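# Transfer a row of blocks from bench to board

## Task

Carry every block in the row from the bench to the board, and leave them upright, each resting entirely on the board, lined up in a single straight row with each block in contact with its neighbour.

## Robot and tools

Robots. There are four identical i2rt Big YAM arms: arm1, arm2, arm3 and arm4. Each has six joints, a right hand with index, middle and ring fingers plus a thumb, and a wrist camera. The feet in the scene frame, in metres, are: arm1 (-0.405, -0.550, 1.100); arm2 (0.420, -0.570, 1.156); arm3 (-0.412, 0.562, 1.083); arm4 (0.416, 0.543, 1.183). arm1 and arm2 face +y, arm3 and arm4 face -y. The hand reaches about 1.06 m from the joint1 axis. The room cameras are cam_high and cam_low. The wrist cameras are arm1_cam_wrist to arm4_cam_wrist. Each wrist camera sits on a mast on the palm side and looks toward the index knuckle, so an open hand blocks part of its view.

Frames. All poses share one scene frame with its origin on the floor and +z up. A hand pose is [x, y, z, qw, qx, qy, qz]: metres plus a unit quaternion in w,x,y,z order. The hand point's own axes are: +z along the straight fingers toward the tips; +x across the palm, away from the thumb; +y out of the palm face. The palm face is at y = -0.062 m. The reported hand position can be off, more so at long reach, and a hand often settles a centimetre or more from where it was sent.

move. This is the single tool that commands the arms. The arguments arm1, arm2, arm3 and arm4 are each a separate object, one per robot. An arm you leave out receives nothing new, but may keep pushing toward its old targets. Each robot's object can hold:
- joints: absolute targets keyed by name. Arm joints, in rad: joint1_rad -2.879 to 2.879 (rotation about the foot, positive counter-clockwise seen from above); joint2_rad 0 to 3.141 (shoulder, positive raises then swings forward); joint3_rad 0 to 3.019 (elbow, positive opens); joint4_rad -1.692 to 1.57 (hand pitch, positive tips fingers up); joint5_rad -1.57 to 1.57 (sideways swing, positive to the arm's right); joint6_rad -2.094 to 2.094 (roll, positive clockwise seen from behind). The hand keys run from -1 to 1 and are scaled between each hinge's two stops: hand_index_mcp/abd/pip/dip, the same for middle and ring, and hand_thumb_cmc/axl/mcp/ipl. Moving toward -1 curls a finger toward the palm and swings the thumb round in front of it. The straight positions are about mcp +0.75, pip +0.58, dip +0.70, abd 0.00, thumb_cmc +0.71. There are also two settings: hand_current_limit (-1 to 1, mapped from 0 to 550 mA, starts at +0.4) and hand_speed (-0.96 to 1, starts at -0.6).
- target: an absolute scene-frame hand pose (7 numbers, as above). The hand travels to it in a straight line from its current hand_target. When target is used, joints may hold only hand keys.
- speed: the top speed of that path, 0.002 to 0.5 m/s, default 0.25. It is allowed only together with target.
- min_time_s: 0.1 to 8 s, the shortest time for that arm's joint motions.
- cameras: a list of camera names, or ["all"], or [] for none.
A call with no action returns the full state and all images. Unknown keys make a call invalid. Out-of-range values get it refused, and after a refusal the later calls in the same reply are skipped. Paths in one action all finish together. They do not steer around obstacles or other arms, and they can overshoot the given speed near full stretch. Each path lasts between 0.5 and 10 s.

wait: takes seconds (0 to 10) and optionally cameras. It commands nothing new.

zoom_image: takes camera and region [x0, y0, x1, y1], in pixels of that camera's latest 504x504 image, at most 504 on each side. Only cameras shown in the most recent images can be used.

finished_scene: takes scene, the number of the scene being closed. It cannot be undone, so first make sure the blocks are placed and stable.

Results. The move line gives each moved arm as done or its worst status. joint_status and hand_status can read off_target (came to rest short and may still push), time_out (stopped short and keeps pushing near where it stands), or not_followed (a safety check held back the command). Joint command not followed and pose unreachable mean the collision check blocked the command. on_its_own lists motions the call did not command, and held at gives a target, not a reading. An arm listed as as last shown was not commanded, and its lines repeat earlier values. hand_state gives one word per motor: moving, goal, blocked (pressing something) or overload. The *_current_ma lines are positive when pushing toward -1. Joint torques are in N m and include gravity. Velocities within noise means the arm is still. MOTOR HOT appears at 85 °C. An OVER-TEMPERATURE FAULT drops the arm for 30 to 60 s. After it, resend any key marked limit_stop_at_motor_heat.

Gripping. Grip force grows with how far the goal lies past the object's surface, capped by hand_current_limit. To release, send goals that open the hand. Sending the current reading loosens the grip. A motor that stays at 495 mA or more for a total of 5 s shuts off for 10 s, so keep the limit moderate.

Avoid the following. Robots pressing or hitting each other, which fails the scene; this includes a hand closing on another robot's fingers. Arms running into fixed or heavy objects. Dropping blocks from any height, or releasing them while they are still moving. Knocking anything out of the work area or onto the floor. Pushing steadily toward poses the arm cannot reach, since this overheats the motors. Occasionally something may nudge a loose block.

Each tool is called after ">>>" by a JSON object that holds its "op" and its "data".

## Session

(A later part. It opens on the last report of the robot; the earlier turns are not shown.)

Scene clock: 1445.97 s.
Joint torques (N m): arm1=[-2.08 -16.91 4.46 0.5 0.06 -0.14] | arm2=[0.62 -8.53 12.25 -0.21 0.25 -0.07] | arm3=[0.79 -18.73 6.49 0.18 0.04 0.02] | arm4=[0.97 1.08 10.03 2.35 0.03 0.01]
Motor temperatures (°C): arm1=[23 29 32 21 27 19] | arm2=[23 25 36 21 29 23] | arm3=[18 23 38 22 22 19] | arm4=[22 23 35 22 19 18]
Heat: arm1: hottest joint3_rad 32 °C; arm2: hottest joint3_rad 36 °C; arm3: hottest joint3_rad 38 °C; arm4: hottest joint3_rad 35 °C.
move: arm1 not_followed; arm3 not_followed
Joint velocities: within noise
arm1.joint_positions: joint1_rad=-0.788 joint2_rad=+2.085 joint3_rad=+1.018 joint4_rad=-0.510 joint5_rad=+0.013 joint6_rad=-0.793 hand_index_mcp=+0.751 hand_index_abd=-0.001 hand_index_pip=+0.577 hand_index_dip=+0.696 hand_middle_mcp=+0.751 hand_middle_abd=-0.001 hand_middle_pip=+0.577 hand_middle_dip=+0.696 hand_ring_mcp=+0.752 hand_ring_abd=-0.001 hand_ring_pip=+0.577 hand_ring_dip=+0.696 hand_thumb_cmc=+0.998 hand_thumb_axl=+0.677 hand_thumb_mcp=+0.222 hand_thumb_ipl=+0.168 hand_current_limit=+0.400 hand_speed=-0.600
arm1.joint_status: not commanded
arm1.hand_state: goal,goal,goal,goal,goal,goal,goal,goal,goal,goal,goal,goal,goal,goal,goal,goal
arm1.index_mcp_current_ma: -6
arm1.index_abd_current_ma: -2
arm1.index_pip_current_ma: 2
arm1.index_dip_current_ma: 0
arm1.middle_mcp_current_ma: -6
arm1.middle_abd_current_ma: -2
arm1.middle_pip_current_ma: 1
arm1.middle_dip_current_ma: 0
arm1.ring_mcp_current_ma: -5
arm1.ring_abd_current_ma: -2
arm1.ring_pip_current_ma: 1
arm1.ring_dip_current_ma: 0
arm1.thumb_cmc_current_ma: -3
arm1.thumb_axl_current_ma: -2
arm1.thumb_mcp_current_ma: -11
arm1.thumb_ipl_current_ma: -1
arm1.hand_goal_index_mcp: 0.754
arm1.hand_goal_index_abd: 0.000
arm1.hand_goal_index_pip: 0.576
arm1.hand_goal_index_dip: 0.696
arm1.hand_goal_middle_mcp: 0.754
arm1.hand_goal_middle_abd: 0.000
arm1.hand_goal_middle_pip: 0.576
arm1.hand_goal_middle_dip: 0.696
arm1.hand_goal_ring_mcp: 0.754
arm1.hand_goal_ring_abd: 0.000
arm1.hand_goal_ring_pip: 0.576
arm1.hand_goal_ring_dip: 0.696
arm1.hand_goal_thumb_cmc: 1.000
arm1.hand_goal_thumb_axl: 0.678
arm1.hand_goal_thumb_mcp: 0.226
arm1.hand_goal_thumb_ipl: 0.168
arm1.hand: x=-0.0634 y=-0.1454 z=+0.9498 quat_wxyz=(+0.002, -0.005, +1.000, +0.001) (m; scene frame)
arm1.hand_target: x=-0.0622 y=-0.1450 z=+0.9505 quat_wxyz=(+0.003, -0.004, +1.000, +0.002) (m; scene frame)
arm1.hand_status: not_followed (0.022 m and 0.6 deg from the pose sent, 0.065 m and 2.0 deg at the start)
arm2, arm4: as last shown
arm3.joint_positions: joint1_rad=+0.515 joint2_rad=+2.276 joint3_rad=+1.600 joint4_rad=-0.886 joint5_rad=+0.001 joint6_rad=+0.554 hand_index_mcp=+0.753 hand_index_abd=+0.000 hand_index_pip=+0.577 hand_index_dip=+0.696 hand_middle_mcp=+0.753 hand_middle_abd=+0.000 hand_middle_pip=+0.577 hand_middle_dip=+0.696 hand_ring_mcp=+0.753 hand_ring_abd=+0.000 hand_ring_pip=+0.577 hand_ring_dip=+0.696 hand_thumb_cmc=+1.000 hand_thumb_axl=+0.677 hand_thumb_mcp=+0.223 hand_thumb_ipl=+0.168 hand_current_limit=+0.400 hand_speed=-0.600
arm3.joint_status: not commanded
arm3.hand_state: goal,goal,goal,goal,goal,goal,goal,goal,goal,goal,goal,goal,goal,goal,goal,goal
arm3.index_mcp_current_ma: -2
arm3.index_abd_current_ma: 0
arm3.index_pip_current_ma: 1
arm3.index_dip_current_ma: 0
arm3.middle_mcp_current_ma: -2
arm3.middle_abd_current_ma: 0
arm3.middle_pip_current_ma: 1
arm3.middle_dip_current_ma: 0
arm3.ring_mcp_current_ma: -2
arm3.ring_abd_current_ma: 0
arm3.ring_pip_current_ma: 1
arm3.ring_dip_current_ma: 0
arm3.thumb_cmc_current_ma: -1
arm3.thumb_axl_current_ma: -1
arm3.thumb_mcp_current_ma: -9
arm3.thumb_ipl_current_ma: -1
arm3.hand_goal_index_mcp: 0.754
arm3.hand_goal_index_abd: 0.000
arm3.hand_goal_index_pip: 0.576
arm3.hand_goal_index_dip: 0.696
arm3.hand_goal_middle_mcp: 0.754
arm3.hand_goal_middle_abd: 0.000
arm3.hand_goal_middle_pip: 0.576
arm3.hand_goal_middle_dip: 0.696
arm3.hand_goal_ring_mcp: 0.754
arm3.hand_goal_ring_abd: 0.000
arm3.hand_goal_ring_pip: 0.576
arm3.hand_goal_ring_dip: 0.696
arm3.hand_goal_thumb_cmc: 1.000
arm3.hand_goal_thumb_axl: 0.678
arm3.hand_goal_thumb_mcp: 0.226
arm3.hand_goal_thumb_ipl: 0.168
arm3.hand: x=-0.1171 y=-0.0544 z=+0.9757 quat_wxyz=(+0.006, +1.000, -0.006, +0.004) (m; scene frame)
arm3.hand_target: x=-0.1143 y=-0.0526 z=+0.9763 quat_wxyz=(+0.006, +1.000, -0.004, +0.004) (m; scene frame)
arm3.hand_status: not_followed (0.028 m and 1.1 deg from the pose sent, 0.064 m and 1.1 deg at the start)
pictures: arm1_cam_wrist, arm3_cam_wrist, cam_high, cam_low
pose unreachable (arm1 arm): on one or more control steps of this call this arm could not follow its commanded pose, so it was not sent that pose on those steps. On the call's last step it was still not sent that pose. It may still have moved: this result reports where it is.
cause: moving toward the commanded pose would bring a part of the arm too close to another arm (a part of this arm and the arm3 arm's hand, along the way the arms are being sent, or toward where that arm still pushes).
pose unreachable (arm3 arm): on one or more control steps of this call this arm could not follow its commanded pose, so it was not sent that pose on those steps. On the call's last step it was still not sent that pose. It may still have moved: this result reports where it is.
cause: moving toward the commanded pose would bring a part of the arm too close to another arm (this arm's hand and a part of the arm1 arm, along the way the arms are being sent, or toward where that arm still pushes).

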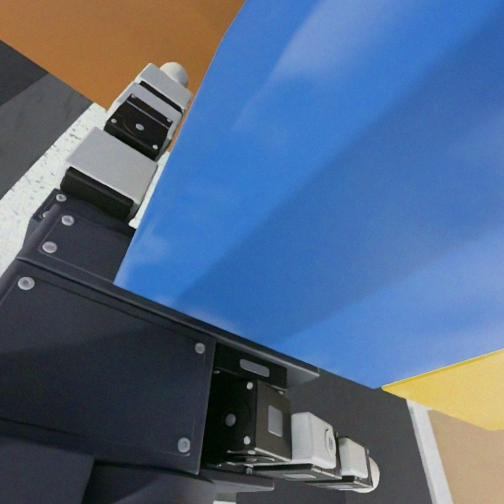

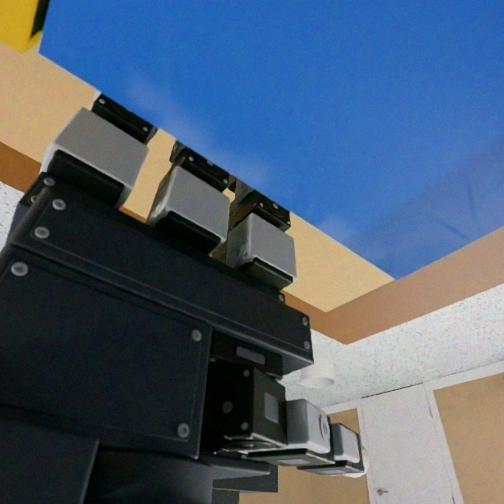

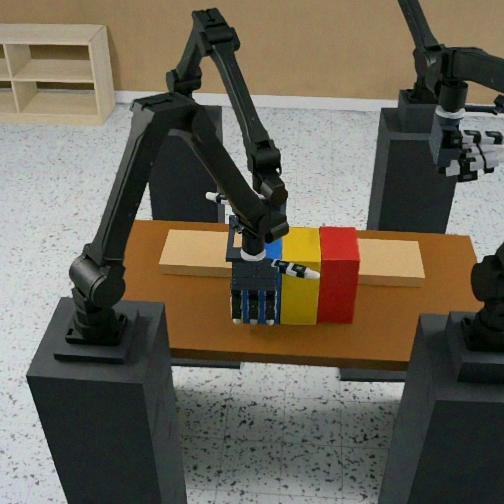

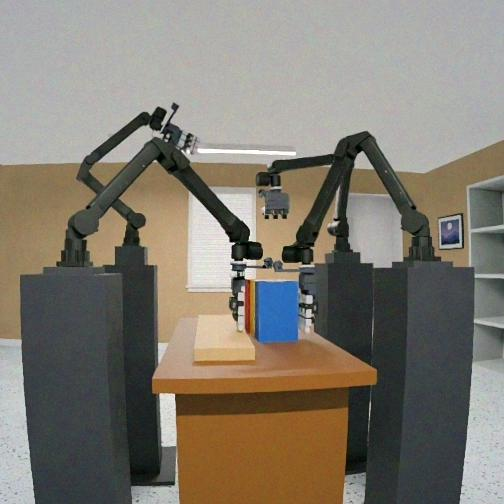

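>>> {"op": "move", "data": {"arm1": {"target": [-0.07, -0.22, 0.97, 0, 0, 1, 0], "speed": 0.2}, "arm3": {"target": [-0.15, 0.08, 1.02, 0, 1, 0, 0], "speed": 0.3}}}

>>> {"op": "move", "data": {"arm1": {"target": [-0.05, -0.29, 1.15, 0, 0.7071, 0.7071, 0], "speed": 0.4}, "arm3": {"target": [-0.38, 0.20, 1.45, 0, 1, 0, 0], "speed": 0.45}, "arm4": {"target": [0.15, 0.25, 1.40, 0, 0.7071, -0.7071, 0], "speed": 0.45, "joints": {"hand_index_mcp": -0.69, "hand_middle_mcp": -0.69, "hand_ring_mcp": -0.69, "hand_thumb_cmc": 1.0}}, "arm2": {"joints": {"joint1_rad": 0.0, "joint2_rad": 0.53, "joint3_rad": 1.32, "joint4_rad": -1.2}, "min_time_s": 2}, "cameras": ["cam_high", "cam_low"]}}

Scene clock: 2024.47 s.
Joint torques (N m): arm1=[-2.2 -15.97 3.75 0.81 0.07 -0.25] | arm2=[0.62 -8.53 12.25 -0.2 0.25 -0.07] | arm3=[0.56 -13.86 5.2 0.35 0.12 0.09] | arm4=[2.2 1.32 10.19 2.66 0.03 0.01]
Motor temperatures (°C): arm1=[22 29 29 21 20 19] | arm2=[22 24 40 21 21 22] | arm3=[18 28 35 22 22 19] | arm4=[22 23 36 22 19 18]
Heat: arm1: hottest joint2_rad 29 °C; arm2: hottest joint3_rad 40 °C; arm3: hottest joint3_rad 35 °C; arm4: hottest joint3_rad 36 °C.
move: arm1 done; arm3 done
Joint velocities: within noise
arm1.joint_positions: joint1_rad=-0.905 joint2_rad=+1.973 joint3_rad=+0.851 joint4_rad=-0.481 joint5_rad=+0.013 joint6_rad=-0.891 hand_index_mcp=+0.751 hand_index_abd=-0.001 hand_index_pip=+0.577 hand_index_dip=+0.696 hand_middle_mcp=+0.751 hand_middle_abd=-0.001 hand_middle_pip=+0.577 hand_middle_dip=+0.696 hand_ring_mcp=+0.752 hand_ring_abd=-0.001 hand_ring_pip=+0.577 hand_ring_dip=+0.696 hand_thumb_cmc=+0.998 hand_thumb_axl=+0.677 hand_thumb_mcp=+0.222 hand_thumb_ipl=+0.168 hand_current_limit=+0.400 hand_speed=-0.600
arm1.joint_status: not commanded
arm1.hand_state: goal,goal,goal,goal,goal,goal,goal,goal,goal,goal,goal,goal,goal,goal,goal,goal
arm1.index_mcp_current_ma: -6
arm1.index_abd_current_ma: -2
arm1.index_pip_current_ma: 2
arm1.index_dip_current_ma: 0
arm1.middle_mcp_current_ma: -6
arm1.middle_abd_current_ma: -2
arm1.middle_pip_current_ma: 1
arm1.middle_dip_current_ma: 0
arm1.ring_mcp_current_ma: -5
arm1.ring_abd_current_ma: -2
arm1.ring_pip_current_ma: 1
arm1.ring_dip_current_ma: 0
arm1.thumb_cmc_current_ma: -3
arm1.thumb_axl_current_ma: -2
arm1.thumb_mcp_current_ma: -11
arm1.thumb_ipl_current_ma: -1
arm1.hand_goal_index_mcp: 0.754
arm1.hand_goal_index_abd: 0.000
arm1.hand_goal_index_pip: 0.576
arm1.hand_goal_index_dip: 0.696
arm1.hand_goal_middle_mcp: 0.754
arm1.hand_goal_middle_abd: 0.000
arm1.hand_goal_middle_pip: 0.576
arm1.hand_goal_middle_dip: 0.696
arm1.hand_goal_ring_mcp: 0.754
arm1.hand_goal_ring_abd: 0.000
arm1.hand_goal_ring_pip: 0.576
arm1.hand_goal_ring_dip: 0.696
arm1.hand_goal_thumb_cmc: 1.000
arm1.hand_goal_thumb_axl: 0.678
arm1.hand_goal_thumb_mcp: 0.226
arm1.hand_goal_thumb_ipl: 0.168
arm1.hand: x=-0.0738 y=-0.2228 z=+0.9631 quat_wxyz=(-0.009, +0.004, +1.000, -0.007) (m; scene frame)
arm1.hand_target: x=-0.0701 y=-0.2200 z=+0.9699 quat_wxyz=(+0.000, +0.000, +1.000, +0.000) (m; scene frame)
arm1.hand_status: done (0.008 m and 1.4 deg from the pose sent, 0.078 m and 0.6 deg at the start)
arm2, arm4: as last shown
arm3.joint_positions: joint1_rad=+0.601 joint2_rad=+1.949 joint3_rad=+1.151 joint4_rad=-0.778 joint5_rad=+0.001 joint6_rad=+0.613 hand_index_mcp=+0.752 hand_index_abd=+0.000 hand_index_pip=+0.577 hand_index_dip=+0.696 hand_middle_mcp=+0.752 hand_middle_abd=+0.000 hand_middle_pip=+0.577 hand_middle_dip=+0.696 hand_ring_mcp=+0.752 hand_ring_abd=+0.000 hand_ring_pip=+0.577 hand_ring_dip=+0.696 hand_thumb_cmc=+1.000 hand_thumb_axl=+0.677 hand_thumb_mcp=+0.222 hand_thumb_ipl=+0.168 hand_current_limit=+0.400 hand_speed=-0.600
arm3.joint_status: not commanded
arm3.hand_state: goal,goal,goal,goal,goal,goal,goal,goal,goal,goal,goal,goal,goal,goal,goal,goal
arm3.index_mcp_current_ma: -4
arm3.index_abd_current_ma: 0
arm3.index_pip_current_ma: 1
arm3.index_dip_current_ma: 0
arm3.middle_mcp_current_ma: -4
arm3.middle_abd_current_ma: 0
arm3.middle_pip_current_ma: 1
arm3.middle_dip_current_ma: 0
arm3.ring_mcp_current_ma: -4
arm3.ring_abd_current_ma: 0
arm3.ring_pip_current_ma: 1
arm3.ring_dip_current_ma: 0
arm3.thumb_cmc_current_ma: -1
arm3.thumb_axl_current_ma: -1
arm3.thumb_mcp_current_ma: -10
arm3.thumb_ipl_current_ma: -1
arm3.hand_goal_index_mcp: 0.754
arm3.hand_goal_index_abd: 0.000
arm3.hand_goal_index_pip: 0.576
arm3.hand_goal_index_dip: 0.696
arm3.hand_goal_middle_mcp: 0.754
arm3.hand_goal_middle_abd: 0.000
arm3.hand_goal_middle_pip: 0.576
arm3.hand_goal_middle_dip: 0.696
arm3.hand_goal_ring_mcp: 0.754
arm3.hand_goal_ring_abd: 0.000
arm3.hand_goal_ring_pip: 0.576
arm3.hand_goal_ring_dip: 0.696
arm3.hand_goal_thumb_cmc: 1.000
arm3.hand_goal_thumb_axl: 0.678
arm3.hand_goal_thumb_mcp: 0.226
arm3.hand_goal_thumb_ipl: 0.168
arm3.hand: x=-0.1463 y=+0.0786 z=+1.0228 quat_wxyz=(+0.000, +1.000, +0.007, +0.001) (m; scene frame)
arm3.hand_target: x=-0.1499 y=+0.0800 z=+1.0201 quat_wxyz=(+0.000, +1.000, +0.000, +0.000) (m; scene frame)
arm3.hand_status: done (0.005 m and 0.8 deg from the pose sent, 0.145 m and 1.1 deg at the start)
pictures: none

Scene clock: 2027.40 s.
Joint torques (N m): arm1=[-1.49 -12.69 9.95 -0.16 0.25 -0.03] | arm2=[0.38 1.9 11.9 3.28 0.05 -0.41] | arm3=[0.32 -2.67 11.34 0.23 0.04 -0.08] | arm4=[0.5 -9.35 8.53 0.25 0.29 0.21]
Motor temperatures (°C): arm1=[22 29 29 21 20 19] | arm2=[22 24 40 21 21 22] | arm3=[18 28 35 22 22 19] | arm4=[22 23 35 22 19 18]
Heat: arm1: hottest joint2_rad 29 °C; arm2: hottest joint3_rad 40 °C; arm3: hottest joint3_rad 35 °C; arm4: hottest joint3_rad 35 °C.
move: arm1 off_target; arm2 done; arm3 off_target; arm4 off_target
Joint velocities: within noise
arm1.joint_positions: joint1_rad=-0.769 joint2_rad=+1.556 joint3_rad=+0.897 joint4_rad=-0.966 joint5_rad=+0.008 joint6_rad=+0.806 hand_index_mcp=+0.751 hand_index_abd=-0.001 hand_index_pip=+0.577 hand_index_dip=+0.696 hand_middle_mcp=+0.751 hand_middle_abd=-0.001 hand_middle_pip=+0.577 hand_middle_dip=+0.696 hand_ring_mcp=+0.752 hand_ring_abd=-0.001 hand_ring_pip=+0.577 hand_ring_dip=+0.696 hand_thumb_cmc=+0.998 hand_thumb_axl=+0.677 hand_thumb_mcp=+0.222 hand_thumb_ipl=+0.168 hand_current_limit=+0.400 hand_speed=-0.600
arm1.joint_status: not commanded
arm1.hand_state: goal,goal,goal,goal,goal,goal,goal,goal,goal,goal,goal,goal,goal,goal,goal,goal
arm1.index_mcp_current_ma: -6
arm1.index_abd_current_ma: -2
arm1.index_pip_current_ma: 2
arm1.index_dip_current_ma: 0
arm1.middle_mcp_current_ma: -6
arm1.middle_abd_current_ma: -2
arm1.middle_pip_current_ma: 1
arm1.middle_dip_current_ma: 0
arm1.ring_mcp_current_ma: -5
arm1.ring_abd_current_ma: -2
arm1.ring_pip_current_ma: 1
arm1.ring_dip_current_ma: 0
arm1.thumb_cmc_current_ma: -3
arm1.thumb_axl_current_ma: -2
arm1.thumb_mcp_current_ma: -11
arm1.thumb_ipl_current_ma: -1
arm1.hand_goal_index_mcp: 0.754
arm1.hand_goal_index_abd: 0.000
arm1.hand_goal_index_pip: 0.576
arm1.hand_goal_index_dip: 0.696
arm1.hand_goal_middle_mcp: 0.754
arm1.hand_goal_middle_abd: 0.000
arm1.hand_goal_middle_pip: 0.576
arm1.hand_goal_middle_dip: 0.696
arm1.hand_goal_ring_mcp: 0.754
arm1.hand_goal_ring_abd: 0.000
arm1.hand_goal_ring_pip: 0.576
arm1.hand_goal_ring_dip: 0.696
arm1.hand_goal_thumb_cmc: 1.000
arm1.hand_goal_thumb_axl: 0.678
arm1.hand_goal_thumb_mcp: 0.226
arm1.hand_goal_thumb_ipl: 0.168
arm1.hand: x=-0.0605 y=-0.3053 z=+1.1311 quat_wxyz=(-0.002, +0.706, +0.707, -0.022) (m; scene frame)
arm1.hand_target: x=-0.0506 y=-0.2905 z=+1.1500 quat_wxyz=(+0.000, +0.707, +0.707, +0.000) (m; scene frame)
arm1.hand_status: off_target (0.027 m and 2.5 deg from the pose sent, 0.200 m and 89.5 deg at the start)
arm2.joint_positions: joint1_rad=+0.011 joint2_rad=+0.527 joint3_rad=+1.285 joint4_rad=-1.218 joint5_rad=+0.015 joint6_rad=+1.811 hand_index_mcp=-0.682 hand_index_abd=+0.001 hand_index_pip=+0.577 hand_index_dip=+0.696 hand_middle_mcp=-0.681 hand_middle_abd=+0.001 hand_middle_pip=+0.577 hand_middle_dip=+0.696 hand_ring_mcp=-0.680 hand_ring_abd=+0.001 hand_ring_pip=+0.577 hand_ring_dip=+0.696 hand_thumb_cmc=-0.565 hand_thumb_axl=+0.677 hand_thumb_mcp=+0.223 hand_thumb_ipl=+0.168 hand_current_limit=+0.400 hand_speed=-0.600
arm2.joint_status: all done
arm2.hand_state: goal,goal,goal,goal,goal,goal,goal,overload,goal,goal,goal,goal,goal,goal,goal,goal
arm2.index_mcp_current_ma: 14
arm2.index_abd_current_ma: 1
arm2.index_pip_current_ma: 1
arm2.index_dip_current_ma: 0
arm2.middle_mcp_current_ma: 16
arm2.middle_abd_current_ma: 1
arm2.middle_pip_current_ma: 1
arm2.middle_dip_current_ma: 0
arm2.ring_mcp_current_ma: 18
arm2.ring_abd_current_ma: 1
arm2.ring_pip_current_ma: 1
arm2.ring_dip_current_ma: 0
arm2.thumb_cmc_current_ma: 7
arm2.thumb_axl_current_ma: -1
arm2.thumb_mcp_current_ma: -5
arm2.thumb_ipl_current_ma: 0
arm2.hand_goal_index_mcp: -0.690
arm2.hand_goal_index_abd: 0.000
arm2.hand_goal_index_pip: 0.576
arm2.hand_goal_index_dip: 0.696
arm2.hand_goal_middle_mcp: -0.690
arm2.hand_goal_middle_abd: 0.000
arm2.hand_goal_middle_pip: 0.576
arm2.hand_goal_middle_dip: 0.696
arm2.hand_goal_ring_mcp: -0.690
arm2.hand_goal_ring_abd: 0.000
arm2.hand_goal_ring_pip: 0.576
arm2.hand_goal_ring_dip: 0.696
arm2.hand_goal_thumb_cmc: -0.570
arm2.hand_goal_thumb_axl: 0.678
arm2.hand_goal_thumb_mcp: 0.226
arm2.hand_goal_thumb_ipl: 0.168
arm2.hand: x=+0.5006 y=-0.3535 z=+1.6467 quat_wxyz=(-0.413, +0.670, +0.529, +0.319) (m; scene frame)
arm2.hand_target: x=+0.5034 y=-0.3542 z=+1.6675 quat_wxyz=(-0.426, +0.658, +0.522, +0.336) (m; scene frame)
arm2.hand_status: not commanded
arm3.joint_positions: joint1_rad=+0.196 joint2_rad=+0.996 joint3_rad=+1.255 joint4_rad=-1.683 joint5_rad=+0.022 joint6_rad=+0.229 hand_index_mcp=+0.752 hand_index_abd=+0.000 hand_index_pip=+0.577 hand_index_dip=+0.696 hand_middle_mcp=+0.752 hand_middle_abd=+0.000 hand_middle_pip=+0.577 hand_middle_dip=+0.696 hand_ring_mcp=+0.752 hand_ring_abd=+0.000 hand_ring_pip=+0.577 hand_ring_dip=+0.696 hand_thumb_cmc=+1.000 hand_thumb_axl=+0.677 hand_thumb_mcp=+0.222 hand_thumb_ipl=+0.168 hand_current_limit=+0.400 hand_speed=-0.600
arm3.joint_status: not commanded
arm3.hand_state: goal,goal,goal,goal,goal,goal,goal,goal,goal,goal,goal,goal,goal,goal,goal,goal
arm3.index_mcp_current_ma: -4
arm3.index_abd_current_ma: 0
arm3.index_pip_current_ma: 1
arm3.index_dip_current_ma: 0
arm3.middle_mcp_current_ma: -4
arm3.middle_abd_current_ma: 0
arm3.middle_pip_current_ma: 1
arm3.middle_dip_current_ma: 0
arm3.ring_mcp_current_ma: -4
arm3.ring_abd_current_ma: 0
arm3.ring_pip_current_ma: 1
arm3.ring_dip_current_ma: 0
arm3.thumb_cmc_current_ma: -1
arm3.thumb_axl_current_ma: -1
arm3.thumb_mcp_current_ma: -10
arm3.thumb_ipl_current_ma: -1
arm3.hand_goal_index_mcp: 0.754
arm3.hand_goal_index_abd: 0.000
arm3.hand_goal_index_pip: 0.576
arm3.hand_goal_index_dip: 0.696
arm3.hand_goal_middle_mcp: 0.754
arm3.hand_goal_middle_abd: 0.000
arm3.hand_goal_middle_pip: 0.576
arm3.hand_goal_middle_dip: 0.696
arm3.hand_goal_ring_mcp: 0.754
arm3.hand_goal_ring_abd: 0.000
arm3.hand_goal_ring_pip: 0.576
arm3.hand_goal_ring_dip: 0.696
arm3.hand_goal_thumb_cmc: 1.000
arm3.hand_goal_thumb_axl: 0.678
arm3.hand_goal_thumb_mcp: 0.226
arm3.hand_goal_thumb_ipl: 0.168
arm3.hand: x=-0.3802 y=+0.2066 z=+1.4353 quat_wxyz=(+0.076, +0.997, -0.005, +0.008) (m; scene frame)
arm3.hand_target: x=-0.3801 y=+0.2001 z=+1.4493 quat_wxyz=(+0.085, +0.996, -0.002, +0.010) (m; scene frame)
arm3.hand_status: off_target (0.016 m and 8.7 deg from the pose sent, 0.502 m and 0.8 deg at the start; a joint's target at an end of its range on 35 of 88 steps)
arm4.joint_positions: joint1_rad=-0.544 joint2_rad=+1.302 joint3_rad=+1.165 joint4_rad=-1.456 joint5_rad=+0.011 joint6_rad=+1.056 hand_index_mcp=-0.673 hand_index_abd=+0.001 hand_index_pip=+0.577 hand_index_dip=+0.696 hand_middle_mcp=-0.670 hand_middle_abd=+0.001 hand_middle_pip=+0.577 hand_middle_dip=+0.696 hand_ring_mcp=-0.671 hand_ring_abd=+0.001 hand_ring_pip=+0.577 hand_ring_dip=+0.696 hand_thumb_cmc=+0.998 hand_thumb_axl=+0.677 hand_thumb_mcp=+0.223 hand_thumb_ipl=+0.168 hand_current_limit=+0.400 hand_speed=-0.600
arm4.joint_status: hand_middle_mcp off_target (ended at -0.670, target -0.690); the others done
arm4.hand_state: goal,goal,goal,goal,blocked,goal,goal,goal,goal,goal,goal,goal,goal,goal,goal,goal
arm4.index_mcp_current_ma: 33
arm4.index_abd_current_ma: 0
arm4.index_pip_current_ma: 0
arm4.index_dip_current_ma: 0
arm4.middle_mcp_current_ma: 41
arm4.middle_abd_current_ma: 0
arm4.middle_pip_current_ma: 0
arm4.middle_dip_current_ma: 0
arm4.ring_mcp_current_ma: 38
arm4.ring_abd_current_ma: 0
arm4.ring_pip_current_ma: 0
arm4.ring_dip_current_ma: 0
arm4.thumb_cmc_current_ma: -2
arm4.thumb_axl_current_ma: -1
arm4.thumb_mcp_current_ma: -4
arm4.thumb_ipl_current_ma: 0
arm4.hand_goal_index_mcp: -0.690
arm4.hand_goal_index_abd: 0.000
arm4.hand_goal_index_pip: 0.576
arm4.hand_goal_index_dip: 0.696
arm4.hand_goal_middle_mcp: -0.690
arm4.hand_goal_middle_abd: 0.000
arm4.hand_goal_middle_pip: 0.576
arm4.hand_goal_middle_dip: 0.696
arm4.hand_goal_ring_mcp: -0.690
arm4.hand_goal_ring_abd: 0.000
arm4.hand_goal_ring_pip: 0.576
arm4.hand_goal_ring_dip: 0.696
arm4.hand_goal_thumb_cmc: 1.000
arm4.hand_goal_thumb_axl: 0.678
arm4.hand_goal_thumb_mcp: 0.226
arm4.hand_goal_thumb_ipl: 0.168
arm4.hand: x=+0.1537 y=+0.2495 z=+1.3926 quat_wxyz=(-0.015, +0.713, -0.701, -0.003) (m; scene frame)
arm4.hand_target: x=+0.1500 y=+0.2501 z=+1.4000 quat_wxyz=(+0.000, +0.707, -0.707, +0.000) (m; scene frame)
arm4.hand_status: off_target (0.008 m and 2.1 deg from the pose sent, 0.487 m and 82.4 deg at the start)
pictures: cam_high, cam_low

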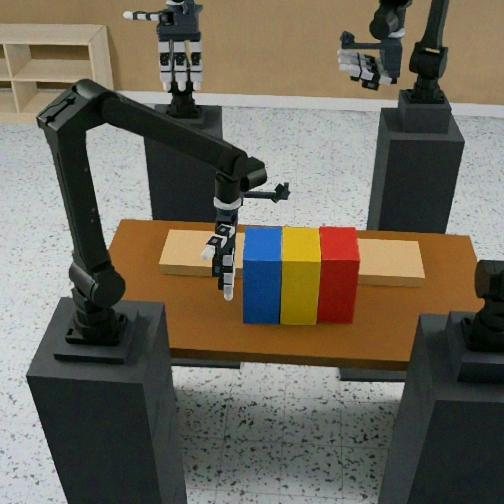

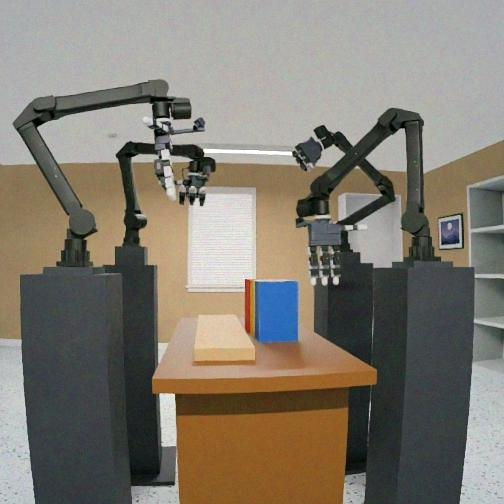

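>>> {"op": "move", "data": {"arm1": {"target": [0.037, -0.31, 1.05, 0, 0.7071, 0.7071, 0], "speed": 0.3}, "arm4": {"target": [-0.145, 0.15, 1.12, 0, 0.7071, -0.7071, 0], "speed": 0.45}}}

>>> {"op": "move", "data": {"arm1": {"target": [0.037, -0.295, 0.945, 0, 0.7071, 0.7071, 0], "speed": 0.25}, "arm4": {"target": [-0.145, 0.10, 0.95, 0, 0.7071, -0.7071, 0], "speed": 0.3}, "cameras": ["cam_high", "cam_low"]}}

>>> {"op": "zoom_image", "data": {"camera": "cam_high", "region": [180, 160, 380, 360]}}

>>> {"op": "zoom_image", "data": {"camera": "cam_low", "region": [180, 220, 340, 380]}}

Scene clock: 2039.73 s.
Joint torques (N m): arm1=[-2.61 -13.92 8.58 0.64 0.2 -0.26] | arm2=[0.38 1.96 11.9 3.29 0.05 -0.41] | arm3=[0.38 -2.49 11.54 0.29 0.05 -0.09] | arm4=[1.32 -19.43 10.36 -0.18 0.13 0.03]
Motor temperatures (°C): arm1=[22 29 30 21 20 19] | arm2=[22 23 40 21 21 23] | arm3=[18 28 35 22 22 19] | arm4=[22 23 34 22 19 18]
Heat: arm1: hottest joint3_rad 30 °C; arm2: hottest joint3_rad 40 °C; arm3: hottest joint3_rad 35 °C; arm4: hottest joint3_rad 34 °C.
move: arm1 off_target; arm4 off_target
Joint velocities: within noise
arm1.joint_positions: joint1_rad=-0.931 joint2_rad=+1.831 joint3_rad=+0.967 joint4_rad=-0.752 joint5_rad=+0.012 joint6_rad=+0.651 hand_index_mcp=+0.751 hand_index_abd=-0.001 hand_index_pip=+0.577 hand_index_dip=+0.696 hand_middle_mcp=+0.751 hand_middle_abd=-0.001 hand_middle_pip=+0.577 hand_middle_dip=+0.696 hand_ring_mcp=+0.752 hand_ring_abd=-0.001 hand_ring_pip=+0.577 hand_ring_dip=+0.696 hand_thumb_cmc=+0.998 hand_thumb_axl=+0.677 hand_thumb_mcp=+0.222 hand_thumb_ipl=+0.168 hand_current_limit=+0.400 hand_speed=-0.600
arm1.joint_status: not commanded
arm1.hand_state: goal,goal,goal,goal,goal,goal,goal,goal,goal,goal,goal,goal,goal,goal,goal,goal
arm1.index_mcp_current_ma: -6
arm1.index_abd_current_ma: -2
arm1.index_pip_current_ma: 2
arm1.index_dip_current_ma: 0
arm1.middle_mcp_current_ma: -6
arm1.middle_abd_current_ma: -2
arm1.middle_pip_current_ma: 1
arm1.middle_dip_current_ma: 0
arm1.ring_mcp_current_ma: -5
arm1.ring_abd_current_ma: -2
arm1.ring_pip_current_ma: 1
arm1.ring_dip_current_ma: 0
arm1.thumb_cmc_current_ma: -3
arm1.thumb_axl_current_ma: -2
arm1.thumb_mcp_current_ma: -11
arm1.thumb_ipl_current_ma: -1
arm1.hand_goal_index_mcp: 0.754
arm1.hand_goal_index_abd: 0.000
arm1.hand_goal_index_pip: 0.576
arm1.hand_goal_index_dip: 0.696
arm1.hand_goal_middle_mcp: 0.754
arm1.hand_goal_middle_abd: 0.000
arm1.hand_goal_middle_pip: 0.576
arm1.hand_goal_middle_dip: 0.696
arm1.hand_goal_ring_mcp: 0.754
arm1.hand_goal_ring_abd: 0.000
arm1.hand_goal_ring_pip: 0.576
arm1.hand_goal_ring_dip: 0.696
arm1.hand_goal_thumb_cmc: 1.000
arm1.hand_goal_thumb_axl: 0.678
arm1.hand_goal_thumb_mcp: 0.226
arm1.hand_goal_thumb_ipl: 0.168
arm1.hand: x=+0.0187 y=-0.3208 z=+1.0428 quat_wxyz=(-0.003, +0.709, +0.705, -0.018) (m; scene frame)
arm1.hand_target: x=+0.0365 y=-0.3105 z=+1.0505 quat_wxyz=(+0.000, +0.707, +0.707, +0.000) (m; scene frame)
arm1.hand_status: off_target (0.022 m and 2.1 deg from the pose sent, 0.127 m and 2.5 deg at the start)
arm2, arm3: as last shown
arm3.joint_positions: joint1_rad=+0.196 joint2_rad=+0.996 joint3_rad=+1.255 joint4_rad=-1.683 joint5_rad=+0.022 joint6_rad=+0.228 hand_index_mcp=+0.752 hand_index_abd=+0.000 hand_index_pip=+0.577 hand_index_dip=+0.696 hand_middle_mcp=+0.752 hand_middle_abd=+0.000 hand_middle_pip=+0.577 hand_middle_dip=+0.696 hand_ring_mcp=+0.752 hand_ring_abd=+0.000 hand_ring_pip=+0.577 hand_ring_dip=+0.696 hand_thumb_cmc=+1.000 hand_thumb_axl=+0.677 hand_thumb_mcp=+0.222 hand_thumb_ipl=+0.168 hand_current_limit=+0.400 hand_speed=-0.600
arm3.hand: x=-0.3802 y=+0.2066 z=+1.4353 quat_wxyz=(+0.076, +0.997, -0.004, +0.008) (m; scene frame)
arm4.joint_positions: joint1_rad=-0.897 joint2_rad=+2.226 joint3_rad=+1.615 joint4_rad=-1.004 joint5_rad=+0.011 joint6_rad=+0.731 hand_index_mcp=-0.673 hand_index_abd=+0.001 hand_index_pip=+0.577 hand_index_dip=+0.696 hand_middle_mcp=-0.670 hand_middle_abd=+0.001 hand_middle_pip=+0.577 hand_middle_dip=+0.696 hand_ring_mcp=-0.671 hand_ring_abd=+0.001 hand_ring_pip=+0.577 hand_ring_dip=+0.696 hand_thumb_cmc=+0.999 hand_thumb_axl=+0.677 hand_thumb_mcp=+0.223 hand_thumb_ipl=+0.168 hand_current_limit=+0.400 hand_speed=-0.600
arm4.joint_status: not commanded
arm4.hand_state: goal,goal,goal,goal,blocked,goal,goal,goal,goal,goal,goal,goal,goal,goal,goal,goal
arm4.index_mcp_current_ma: 33
arm4.index_abd_current_ma: 0
arm4.index_pip_current_ma: 0
arm4.index_dip_current_ma: 0
arm4.middle_mcp_current_ma: 41
arm4.middle_abd_current_ma: 0
arm4.middle_pip_current_ma: 0
arm4.middle_dip_current_ma: 0
arm4.ring_mcp_current_ma: 37
arm4.ring_abd_current_ma: 0
arm4.ring_pip_current_ma: 0
arm4.ring_dip_current_ma: 0
arm4.thumb_cmc_current_ma: -1
arm4.thumb_axl_current_ma: -1
arm4.thumb_mcp_current_ma: -4
arm4.thumb_ipl_current_ma: 0
arm4.hand_goal_index_mcp: -0.690
arm4.hand_goal_index_abd: 0.000
arm4.hand_goal_index_pip: 0.576
arm4.hand_goal_index_dip: 0.696
arm4.hand_goal_middle_mcp: -0.690
arm4.hand_goal_middle_abd: 0.000
arm4.hand_goal_middle_pip: 0.576
arm4.hand_goal_middle_dip: 0.696
arm4.hand_goal_ring_mcp: -0.690
arm4.hand_goal_ring_abd: 0.000
arm4.hand_goal_ring_pip: 0.576
arm4.hand_goal_ring_dip: 0.696
arm4.hand_goal_thumb_cmc: 1.000
arm4.hand_goal_thumb_axl: 0.678
arm4.hand_goal_thumb_mcp: 0.226
arm4.hand_goal_thumb_ipl: 0.168
arm4.hand: x=-0.1259 y=+0.1681 z=+1.0949 quat_wxyz=(-0.029, +0.703, -0.711, +0.001) (m; scene frame)
arm4.hand_target: x=-0.1438 y=+0.1509 z=+1.1207 quat_wxyz=(+0.000, +0.707, -0.707, +0.000) (m; scene frame)
arm4.hand_status: off_target (0.036 m and 3.4 deg from the pose sent, 0.416 m and 2.1 deg at the start)
pictures: none

Scene clock: 2041.20 s.
Joint torques (N m): arm1=[-1.55 -15.85 6.27 0.65 0.18 -0.04] | arm2=[0.38 1.9 11.92 3.29 0.05 -0.41] | arm3=[0.32 -2.67 11.45 0.18 0.03 -0.09] | arm4=[1.79 -21.13 9.02 0.4 0.2 0.23]
Motor temperatures (°C): arm1=[22 29 30 21 20 19] | arm2=[22 23 40 21 21 23] | arm3=[18 27 36 22 22 19] | arm4=[22 23 34 22 19 18]
Heat: arm1: hottest joint3_rad 30 °C; arm2: hottest joint3_rad 40 °C; arm3: hottest joint3_rad 36 °C; arm4: hottest joint3_rad 34 °C.
move: arm1 off_target; arm4 off_target
Joint velocities: within noise
arm1.joint_positions: joint1_rad=-0.920 joint2_rad=+2.091 joint3_rad=+0.995 joint4_rad=-0.515 joint5_rad=+0.012 joint6_rad=+0.653 hand_index_mcp=+0.751 hand_index_abd=-0.001 hand_index_pip=+0.577 hand_index_dip=+0.696 hand_middle_mcp=+0.751 hand_middle_abd=-0.001 hand_middle_pip=+0.577 hand_middle_dip=+0.696 hand_ring_mcp=+0.752 hand_ring_abd=-0.001 hand_ring_pip=+0.577 hand_ring_dip=+0.696 hand_thumb_cmc=+0.998 hand_thumb_axl=+0.677 hand_thumb_mcp=+0.222 hand_thumb_ipl=+0.168 hand_current_limit=+0.400 hand_speed=-0.600
arm1.joint_status: not commanded
arm1.hand_state: goal,goal,goal,goal,goal,goal,goal,goal,goal,goal,goal,goal,goal,goal,goal,goal
arm1.index_mcp_current_ma: -6
arm1.index_abd_current_ma: -2
arm1.index_pip_current_ma: 2
arm1.index_dip_current_ma: 0
arm1.middle_mcp_current_ma: -6
arm1.middle_abd_current_ma: -2
arm1.middle_pip_current_ma: 1
arm1.middle_dip_current_ma: 0
arm1.ring_mcp_current_ma: -5
arm1.ring_abd_current_ma: -2
arm1.ring_pip_current_ma: 1
arm1.ring_dip_current_ma: 0
arm1.thumb_cmc_current_ma: -3
arm1.thumb_axl_current_ma: -2
arm1.thumb_mcp_current_ma: -11
arm1.thumb_ipl_current_ma: -1
arm1.hand_goal_index_mcp: 0.754
arm1.hand_goal_index_abd: 0.000
arm1.hand_goal_index_pip: 0.576
arm1.hand_goal_index_dip: 0.696
arm1.hand_goal_middle_mcp: 0.754
arm1.hand_goal_middle_abd: 0.000
arm1.hand_goal_middle_pip: 0.576
arm1.hand_goal_middle_dip: 0.696
arm1.hand_goal_ring_mcp: 0.754
arm1.hand_goal_ring_abd: 0.000
arm1.hand_goal_ring_pip: 0.576
arm1.hand_goal_ring_dip: 0.696
arm1.hand_goal_thumb_cmc: 1.000
arm1.hand_goal_thumb_axl: 0.678
arm1.hand_goal_thumb_mcp: 0.226
arm1.hand_goal_thumb_ipl: 0.168
arm1.hand: x=+0.0255 y=-0.3078 z=+0.9406 quat_wxyz=(-0.003, +0.706, +0.708, -0.016) (m; scene frame)
arm1.hand_target: x=+0.0367 y=-0.2951 z=+0.9454 quat_wxyz=(+0.000, +0.707, +0.707, +0.000) (m; scene frame)
arm1.hand_status: off_target (0.018 m and 1.8 deg from the pose sent, 0.103 m and 2.1 deg at the start)
arm2, arm3: as last shown
arm4.joint_positions: joint1_rad=-0.845 joint2_rad=+2.598 joint3_rad=+1.811 joint4_rad=-0.847 joint5_rad=+0.009 joint6_rad=+0.764 hand_index_mcp=-0.673 hand_index_abd=+0.001 hand_index_pip=+0.577 hand_index_dip=+0.696 hand_middle_mcp=-0.670 hand_middle_abd=+0.001 hand_middle_pip=+0.577 hand_middle_dip=+0.696 hand_ring_mcp=-0.671 hand_ring_abd=+0.001 hand_ring_pip=+0.577 hand_ring_dip=+0.696 hand_thumb_cmc=+0.999 hand_thumb_axl=+0.677 hand_thumb_mcp=+0.223 hand_thumb_ipl=+0.168 hand_current_limit=+0.400 hand_speed=-0.600
arm4.joint_status: not commanded
arm4.hand_state: goal,goal,goal,goal,blocked,goal,goal,goal,goal,goal,goal,goal,goal,goal,goal,goal
arm4.index_mcp_current_ma: 33
arm4.index_abd_current_ma: 0
arm4.index_pip_current_ma: 0
arm4.index_dip_current_ma: 0
arm4.middle_mcp_current_ma: 41
arm4.middle_abd_current_ma: 0
arm4.middle_pip_current_ma: 0
arm4.middle_dip_current_ma: 0
arm4.ring_mcp_current_ma: 37
arm4.ring_abd_current_ma: 0
arm4.ring_pip_current_ma: 0
arm4.ring_dip_current_ma: 0
arm4.thumb_cmc_current_ma: -1
arm4.thumb_axl_current_ma: -1
arm4.thumb_mcp_current_ma: -4
arm4.thumb_ipl_current_ma: 0
arm4.hand_goal_index_mcp: -0.690
arm4.hand_goal_index_abd: 0.000
arm4.hand_goal_index_pip: 0.576
arm4.hand_goal_index_dip: 0.696
arm4.hand_goal_middle_mcp: -0.690
arm4.hand_goal_middle_abd: 0.000
arm4.hand_goal_middle_pip: 0.576
arm4.hand_goal_middle_dip: 0.696
arm4.hand_goal_ring_mcp: -0.690
arm4.hand_goal_ring_abd: 0.000
arm4.hand_goal_ring_pip: 0.576
arm4.hand_goal_ring_dip: 0.696
arm4.hand_goal_thumb_cmc: 1.000
arm4.hand_goal_thumb_axl: 0.678
arm4.hand_goal_thumb_mcp: 0.226
arm4.hand_goal_thumb_ipl: 0.168
arm4.hand: x=-0.1213 y=+0.1241 z=+0.9219 quat_wxyz=(-0.037, +0.710, -0.703, +0.001) (m; scene frame)
arm4.hand_target: x=-0.1438 y=+0.1009 z=+0.9513 quat_wxyz=(+0.000, +0.707, -0.707, +0.000) (m; scene frame)
arm4.hand_status: off_target (0.044 m and 4.3 deg from the pose sent, 0.161 m and 3.3 deg at the start)
pictures: cam_high, cam_low

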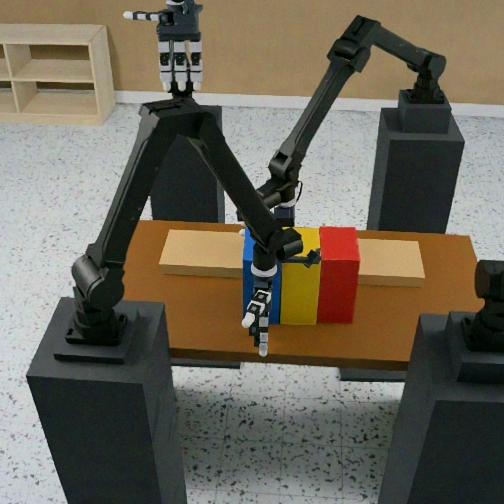

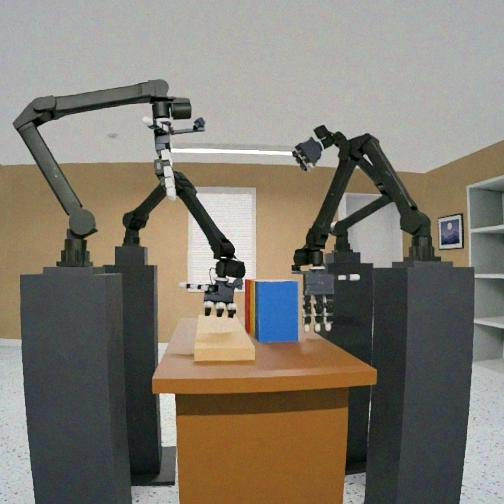

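Scaled by 2.520 from the camera's 504x504 image, which has a finer 720x720 frame.

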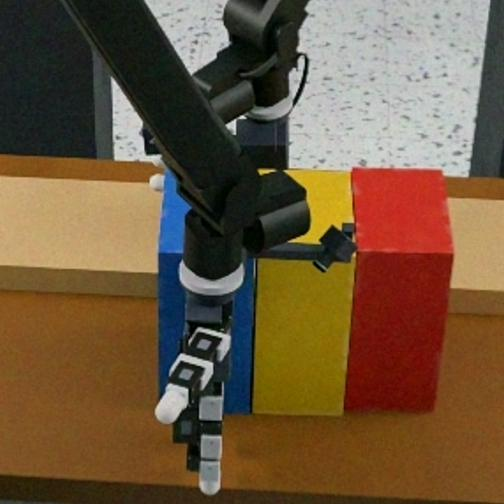

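Scaled by 3.150 from the camera's 504x504 image, which has a finer 720x720 frame.

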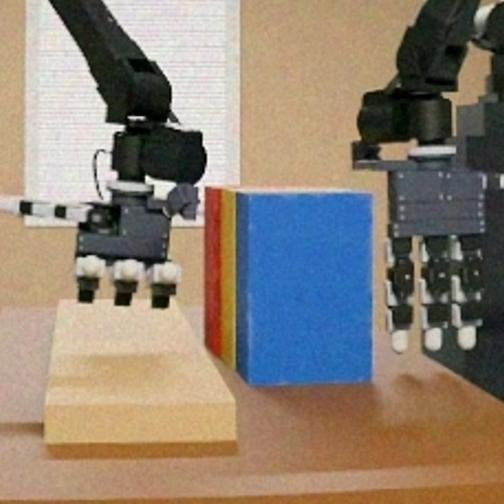

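>>> {"op": "move", "data": {"arm1": {"target": [0.040, -0.270, 0.945, 0, 0.7071, 0.7071, 0], "speed": 0.1}, "arm4": {"target": [-0.185, 0.075, 0.968, 0.0353, 0.7067, -0.7067, 0], "speed": 0.15}, "cameras": ["cam_high", "cam_low", "arm4_cam_wrist"]}}

>>> {"op": "zoom_image", "data": {"camera": "cam_high", "region": [180, 160, 380, 360]}}

>>> {"op": "zoom_image", "data": {"camera": "cam_low", "region": [180, 220, 340, 380]}}

Scene clock: 2071.90 s.
Joint torques (N m): arm1=[-1.61 -15.56 6.53 -0.03 0.14 -0.04] | arm2=[0.32 1.9 11.9 3.29 0.05 -0.41] | arm3=[0.38 -2.49 11.49 0.18 0.04 -0.11] | arm4=[1.03 -19.84 9.59 -0.1 0.15 0.05]
Motor temperatures (°C): arm1=[22 29 30 21 20 19] | arm2=[21 23 41 21 20 23] | arm3=[18 26 37 22 22 19] | arm4=[22 28 33 22 19 18]
Heat: arm1: hottest joint3_rad 30 °C; arm2: hottest joint3_rad 41 °C; arm3: hottest joint3_rad 37 °C; arm4: hottest joint3_rad 33 °C.
move: arm1 done; arm4 off_target
Joint velocities: within noise
arm1.joint_positions: joint1_rad=-0.880 joint2_rad=+2.105 joint3_rad=+1.055 joint4_rad=-0.530 joint5_rad=+0.012 joint6_rad=+0.690 hand_index_mcp=+0.751 hand_index_abd=-0.001 hand_index_pip=+0.577 hand_index_dip=+0.696 hand_middle_mcp=+0.751 hand_middle_abd=-0.001 hand_middle_pip=+0.577 hand_middle_dip=+0.696 hand_ring_mcp=+0.752 hand_ring_abd=-0.001 hand_ring_pip=+0.577 hand_ring_dip=+0.696 hand_thumb_cmc=+0.998 hand_thumb_axl=+0.677 hand_thumb_mcp=+0.222 hand_thumb_ipl=+0.168 hand_current_limit=+0.400 hand_speed=-0.600
arm1.joint_status: not commanded
arm1.hand_state: goal,goal,goal,goal,goal,goal,goal,goal,goal,goal,goal,goal,goal,goal,goal,goal
arm1.index_mcp_current_ma: -6
arm1.index_abd_current_ma: -2
arm1.index_pip_current_ma: 2
arm1.index_dip_current_ma: 0
arm1.middle_mcp_current_ma: -6
arm1.middle_abd_current_ma: -2
arm1.middle_pip_current_ma: 1
arm1.middle_dip_current_ma: 0
arm1.ring_mcp_current_ma: -5
arm1.ring_abd_current_ma: -2
arm1.ring_pip_current_ma: 1
arm1.ring_dip_current_ma: 0
arm1.thumb_cmc_current_ma: -3
arm1.thumb_axl_current_ma: -2
arm1.thumb_mcp_current_ma: -11
arm1.thumb_ipl_current_ma: -1
arm1.hand_goal_index_mcp: 0.754
arm1.hand_goal_index_abd: 0.000
arm1.hand_goal_index_pip: 0.576
arm1.hand_goal_index_dip: 0.696
arm1.hand_goal_middle_mcp: 0.754
arm1.hand_goal_middle_abd: 0.000
arm1.hand_goal_middle_pip: 0.576
arm1.hand_goal_middle_dip: 0.696
arm1.hand_goal_ring_mcp: 0.754
arm1.hand_goal_ring_abd: 0.000
arm1.hand_goal_ring_pip: 0.576
arm1.hand_goal_ring_dip: 0.696
arm1.hand_goal_thumb_cmc: 1.000
arm1.hand_goal_thumb_axl: 0.678
arm1.hand_goal_thumb_mcp: 0.226
arm1.hand_goal_thumb_ipl: 0.168
arm1.hand: x=+0.0355 y=-0.2767 z=+0.9475 quat_wxyz=(-0.001, +0.705, +0.709, +0.000) (m; scene frame)
arm1.hand_target: x=+0.0398 y=-0.2702 z=+0.9450 quat_wxyz=(+0.000, +0.707, +0.707, +0.000) (m; scene frame)
arm1.hand_status: done (0.008 m and 0.3 deg from the pose sent, 0.041 m and 1.8 deg at the start)
arm2, arm3: as last shown
arm4.joint_positions: joint1_rad=-0.845 joint2_rad=+2.605 joint3_rad=+1.957 joint4_rad=-0.853 joint5_rad=+0.009 joint6_rad=+0.764 hand_index_mcp=-0.673 hand_index_abd=+0.001 hand_index_pip=+0.577 hand_index_dip=+0.696 hand_middle_mcp=-0.670 hand_middle_abd=+0.001 hand_middle_pip=+0.577 hand_middle_dip=+0.696 hand_ring_mcp=-0.671 hand_ring_abd=+0.001 hand_ring_pip=+0.577 hand_ring_dip=+0.696 hand_thumb_cmc=+0.999 hand_thumb_axl=+0.677 hand_thumb_mcp=+0.223 hand_thumb_ipl=+0.168 hand_current_limit=+0.400 hand_speed=-0.600
arm4.joint_status: not commanded
arm4.hand_state: goal,goal,goal,goal,blocked,goal,goal,goal,goal,goal,goal,goal,goal,goal,goal,goal
arm4.index_mcp_current_ma: 33
arm4.index_abd_current_ma: 0
arm4.index_pip_current_ma: 0
arm4.index_dip_current_ma: 0
arm4.middle_mcp_current_ma: 41
arm4.middle_abd_current_ma: 0
arm4.middle_pip_current_ma: 0
arm4.middle_dip_current_ma: 0
arm4.ring_mcp_current_ma: 37
arm4.ring_abd_current_ma: 0
arm4.ring_pip_current_ma: 0
arm4.ring_dip_current_ma: 0
arm4.thumb_cmc_current_ma: -1
arm4.thumb_axl_current_ma: -1
arm4.thumb_mcp_current_ma: -4
arm4.thumb_ipl_current_ma: 0
arm4.hand_goal_index_mcp: -0.690
arm4.hand_goal_index_abd: 0.000
arm4.hand_goal_index_pip: 0.576
arm4.hand_goal_index_dip: 0.696
arm4.hand_goal_middle_mcp: -0.690
arm4.hand_goal_middle_abd: 0.000
arm4.hand_goal_middle_pip: 0.576
arm4.hand_goal_middle_dip: 0.696
arm4.hand_goal_ring_mcp: -0.690
arm4.hand_goal_ring_abd: 0.000
arm4.hand_goal_ring_pip: 0.576
arm4.hand_goal_ring_dip: 0.696
arm4.hand_goal_thumb_cmc: 1.000
arm4.hand_goal_thumb_axl: 0.678
arm4.hand_goal_thumb_mcp: 0.226
arm4.hand_goal_thumb_ipl: 0.168
arm4.hand: x=-0.1711 y=+0.0761 z=+0.9650 quat_wxyz=(+0.029, +0.709, -0.704, +0.000) (m; scene frame)
arm4.hand_target: x=-0.1845 y=+0.0753 z=+0.9682 quat_wxyz=(+0.035, +0.707, -0.707, +0.000) (m; scene frame)
arm4.hand_status: off_target (0.014 m and 0.8 deg from the pose sent, 0.093 m and 8.4 deg at the start)
pictures: arm4_cam_wrist, cam_high, cam_low

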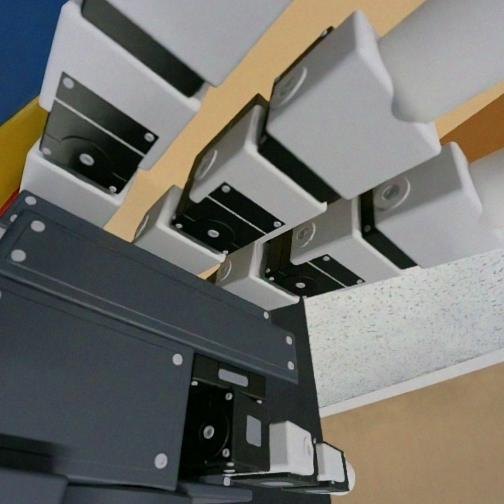

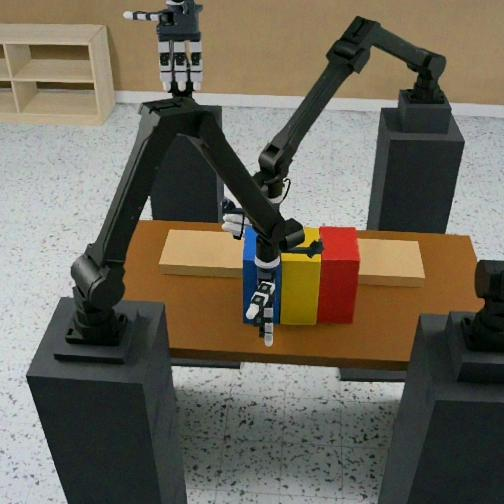

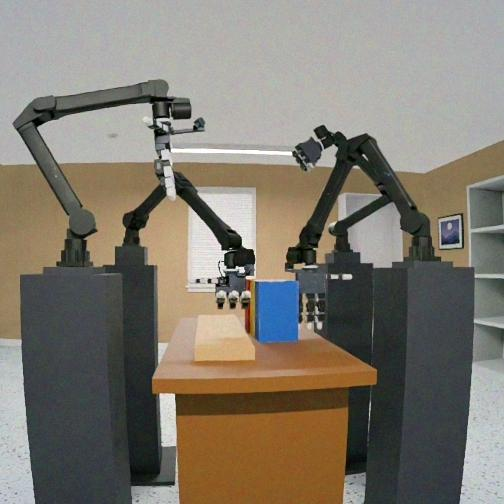

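Scaled by 2.520 from the camera's 504x504 image, which has a finer 720x720 frame.

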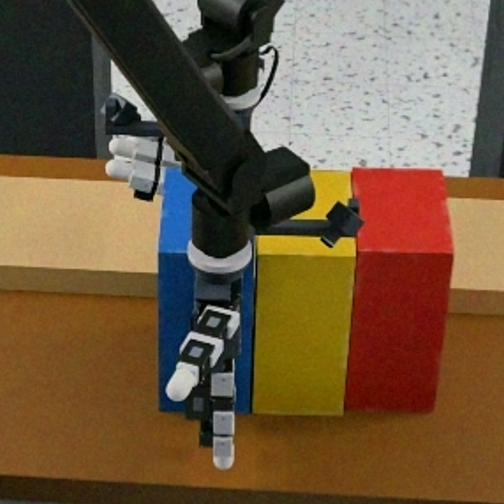

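Scaled by 3.150 from the camera's 504x504 image, which has a finer 720x720 frame.

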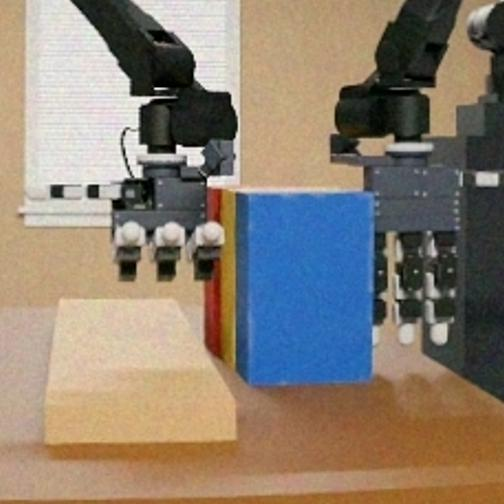

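>>> {"op": "move", "data": {"arm4": {"target": [-0.228, 0.060, 0.975, 0.0353, 0.7067, -0.7067, 0], "speed": 0.12}, "cameras": ["cam_high", "cam_low"]}}

>>> {"op": "zoom_image", "data": {"camera": "cam_high", "region": [200, 160, 340, 300]}}

>>> {"op": "zoom_image", "data": {"camera": "cam_low", "region": [200, 240, 320, 360]}}

Scene clock: 2136.40 s.
Joint torques (N m): arm1=[-1.67 -15.56 6.52 -0.02 0.18 -0.04] | arm2=[0.38 1.96 11.9 3.28 0.05 -0.41] | arm3=[0.56 -2.55 11.43 0.21 0.05 -0.11] | arm4=[0.79 -20.54 11.67 -0.34 0.13 0.04]
Motor temperatures (°C): arm1=[22 29 30 21 19 19] | arm2=[21 23 41 21 20 23] | arm3=[18 24 40 22 22 19] | arm4=[22 27 33 22 19 18]
Heat: arm1: hottest joint3_rad 30 °C; arm2: hottest joint3_rad 41 °C; arm3: hottest joint3_rad 40 °C; arm4: hottest joint3_rad 33 °C.
move: arm4 off_target
Joint velocities: within noise
arm1, arm2, arm3: as last shown
arm4.joint_positions: joint1_rad=-0.877 joint2_rad=+2.710 joint3_rad=+2.195 joint4_rad=-0.998 joint5_rad=+0.008 joint6_rad=+0.743 hand_index_mcp=-0.673 hand_index_abd=+0.001 hand_index_pip=+0.577 hand_index_dip=+0.696 hand_middle_mcp=-0.670 hand_middle_abd=+0.001 hand_middle_pip=+0.577 hand_middle_dip=+0.696 hand_ring_mcp=-0.671 hand_ring_abd=+0.001 hand_ring_pip=+0.577 hand_ring_dip=+0.696 hand_thumb_cmc=+0.999 hand_thumb_axl=+0.677 hand_thumb_mcp=+0.223 hand_thumb_ipl=+0.168 hand_current_limit=+0.400 hand_speed=-0.600
arm4.joint_status: not commanded
arm4.hand_state: goal,goal,goal,goal,blocked,goal,goal,goal,goal,goal,goal,goal,goal,goal,goal,goal
arm4.index_mcp_current_ma: 33
arm4.index_abd_current_ma: 0
arm4.index_pip_current_ma: 0
arm4.index_dip_current_ma: 0
arm4.middle_mcp_current_ma: 41
arm4.middle_abd_current_ma: 0
arm4.middle_pip_current_ma: 0
arm4.middle_dip_current_ma: 0
arm4.ring_mcp_current_ma: 37
arm4.ring_abd_current_ma: 0
arm4.ring_pip_current_ma: 0
arm4.ring_dip_current_ma: 0
arm4.thumb_cmc_current_ma: -1
arm4.thumb_axl_current_ma: -1
arm4.thumb_mcp_current_ma: -4
arm4.thumb_ipl_current_ma: 0
arm4.hand_goal_index_mcp: -0.690
arm4.hand_goal_index_abd: 0.000
arm4.hand_goal_index_pip: 0.576
arm4.hand_goal_index_dip: 0.696
arm4.hand_goal_middle_mcp: -0.690
arm4.hand_goal_middle_abd: 0.000
arm4.hand_goal_middle_pip: 0.576
arm4.hand_goal_middle_dip: 0.696
arm4.hand_goal_ring_mcp: -0.690
arm4.hand_goal_ring_abd: 0.000
arm4.hand_goal_ring_pip: 0.576
arm4.hand_goal_ring_dip: 0.696
arm4.hand_goal_thumb_cmc: 1.000
arm4.hand_goal_thumb_axl: 0.678
arm4.hand_goal_thumb_mcp: 0.226
arm4.hand_goal_thumb_ipl: 0.168
arm4.hand: x=-0.2136 y=+0.0689 z=+0.9668 quat_wxyz=(+0.022, +0.705, -0.708, +0.000) (m; scene frame)
arm4.hand_target: x=-0.2273 y=+0.0606 z=+0.9756 quat_wxyz=(+0.036, +0.707, -0.707, +0.000) (m; scene frame)
arm4.hand_status: off_target (0.019 m and 1.5 deg from the pose sent, 0.060 m and 0.8 deg at the start)
pictures: cam_high, cam_low

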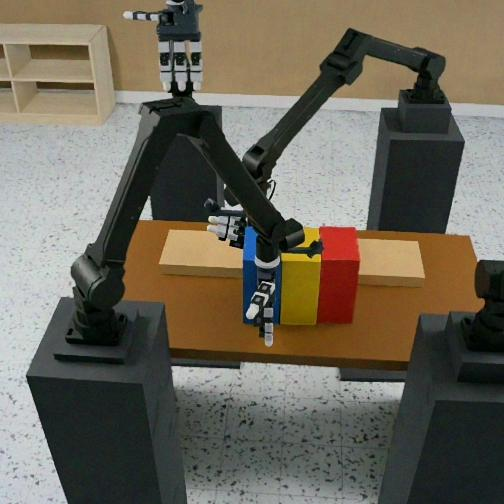

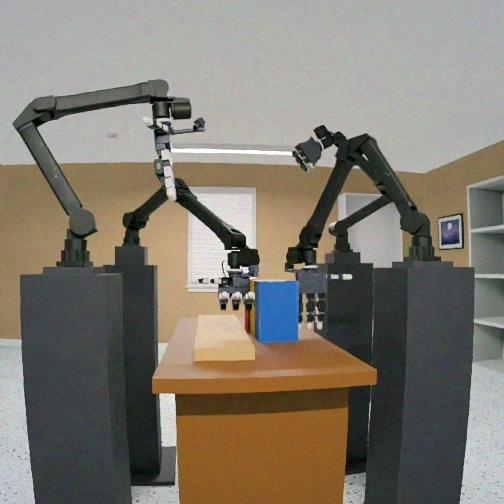

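Scaled by 3.600 from the camera's 504x504 image, which has a finer 720x720 frame.

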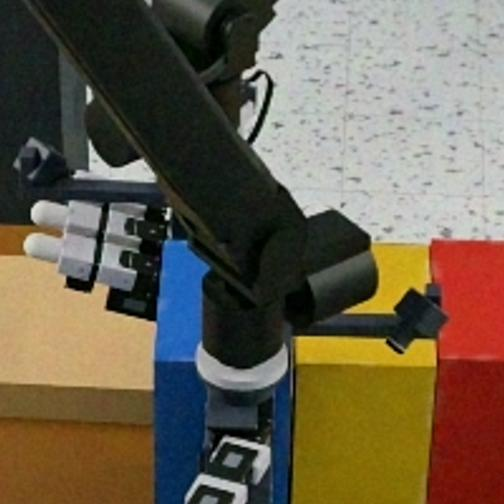

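Scaled by 4.200 from the camera's 504x504 image, which has a finer 720x720 frame.

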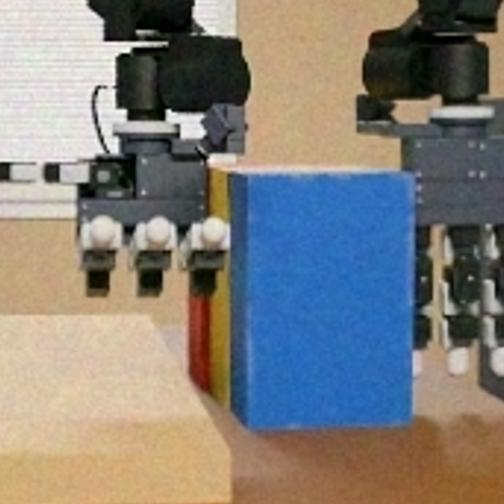

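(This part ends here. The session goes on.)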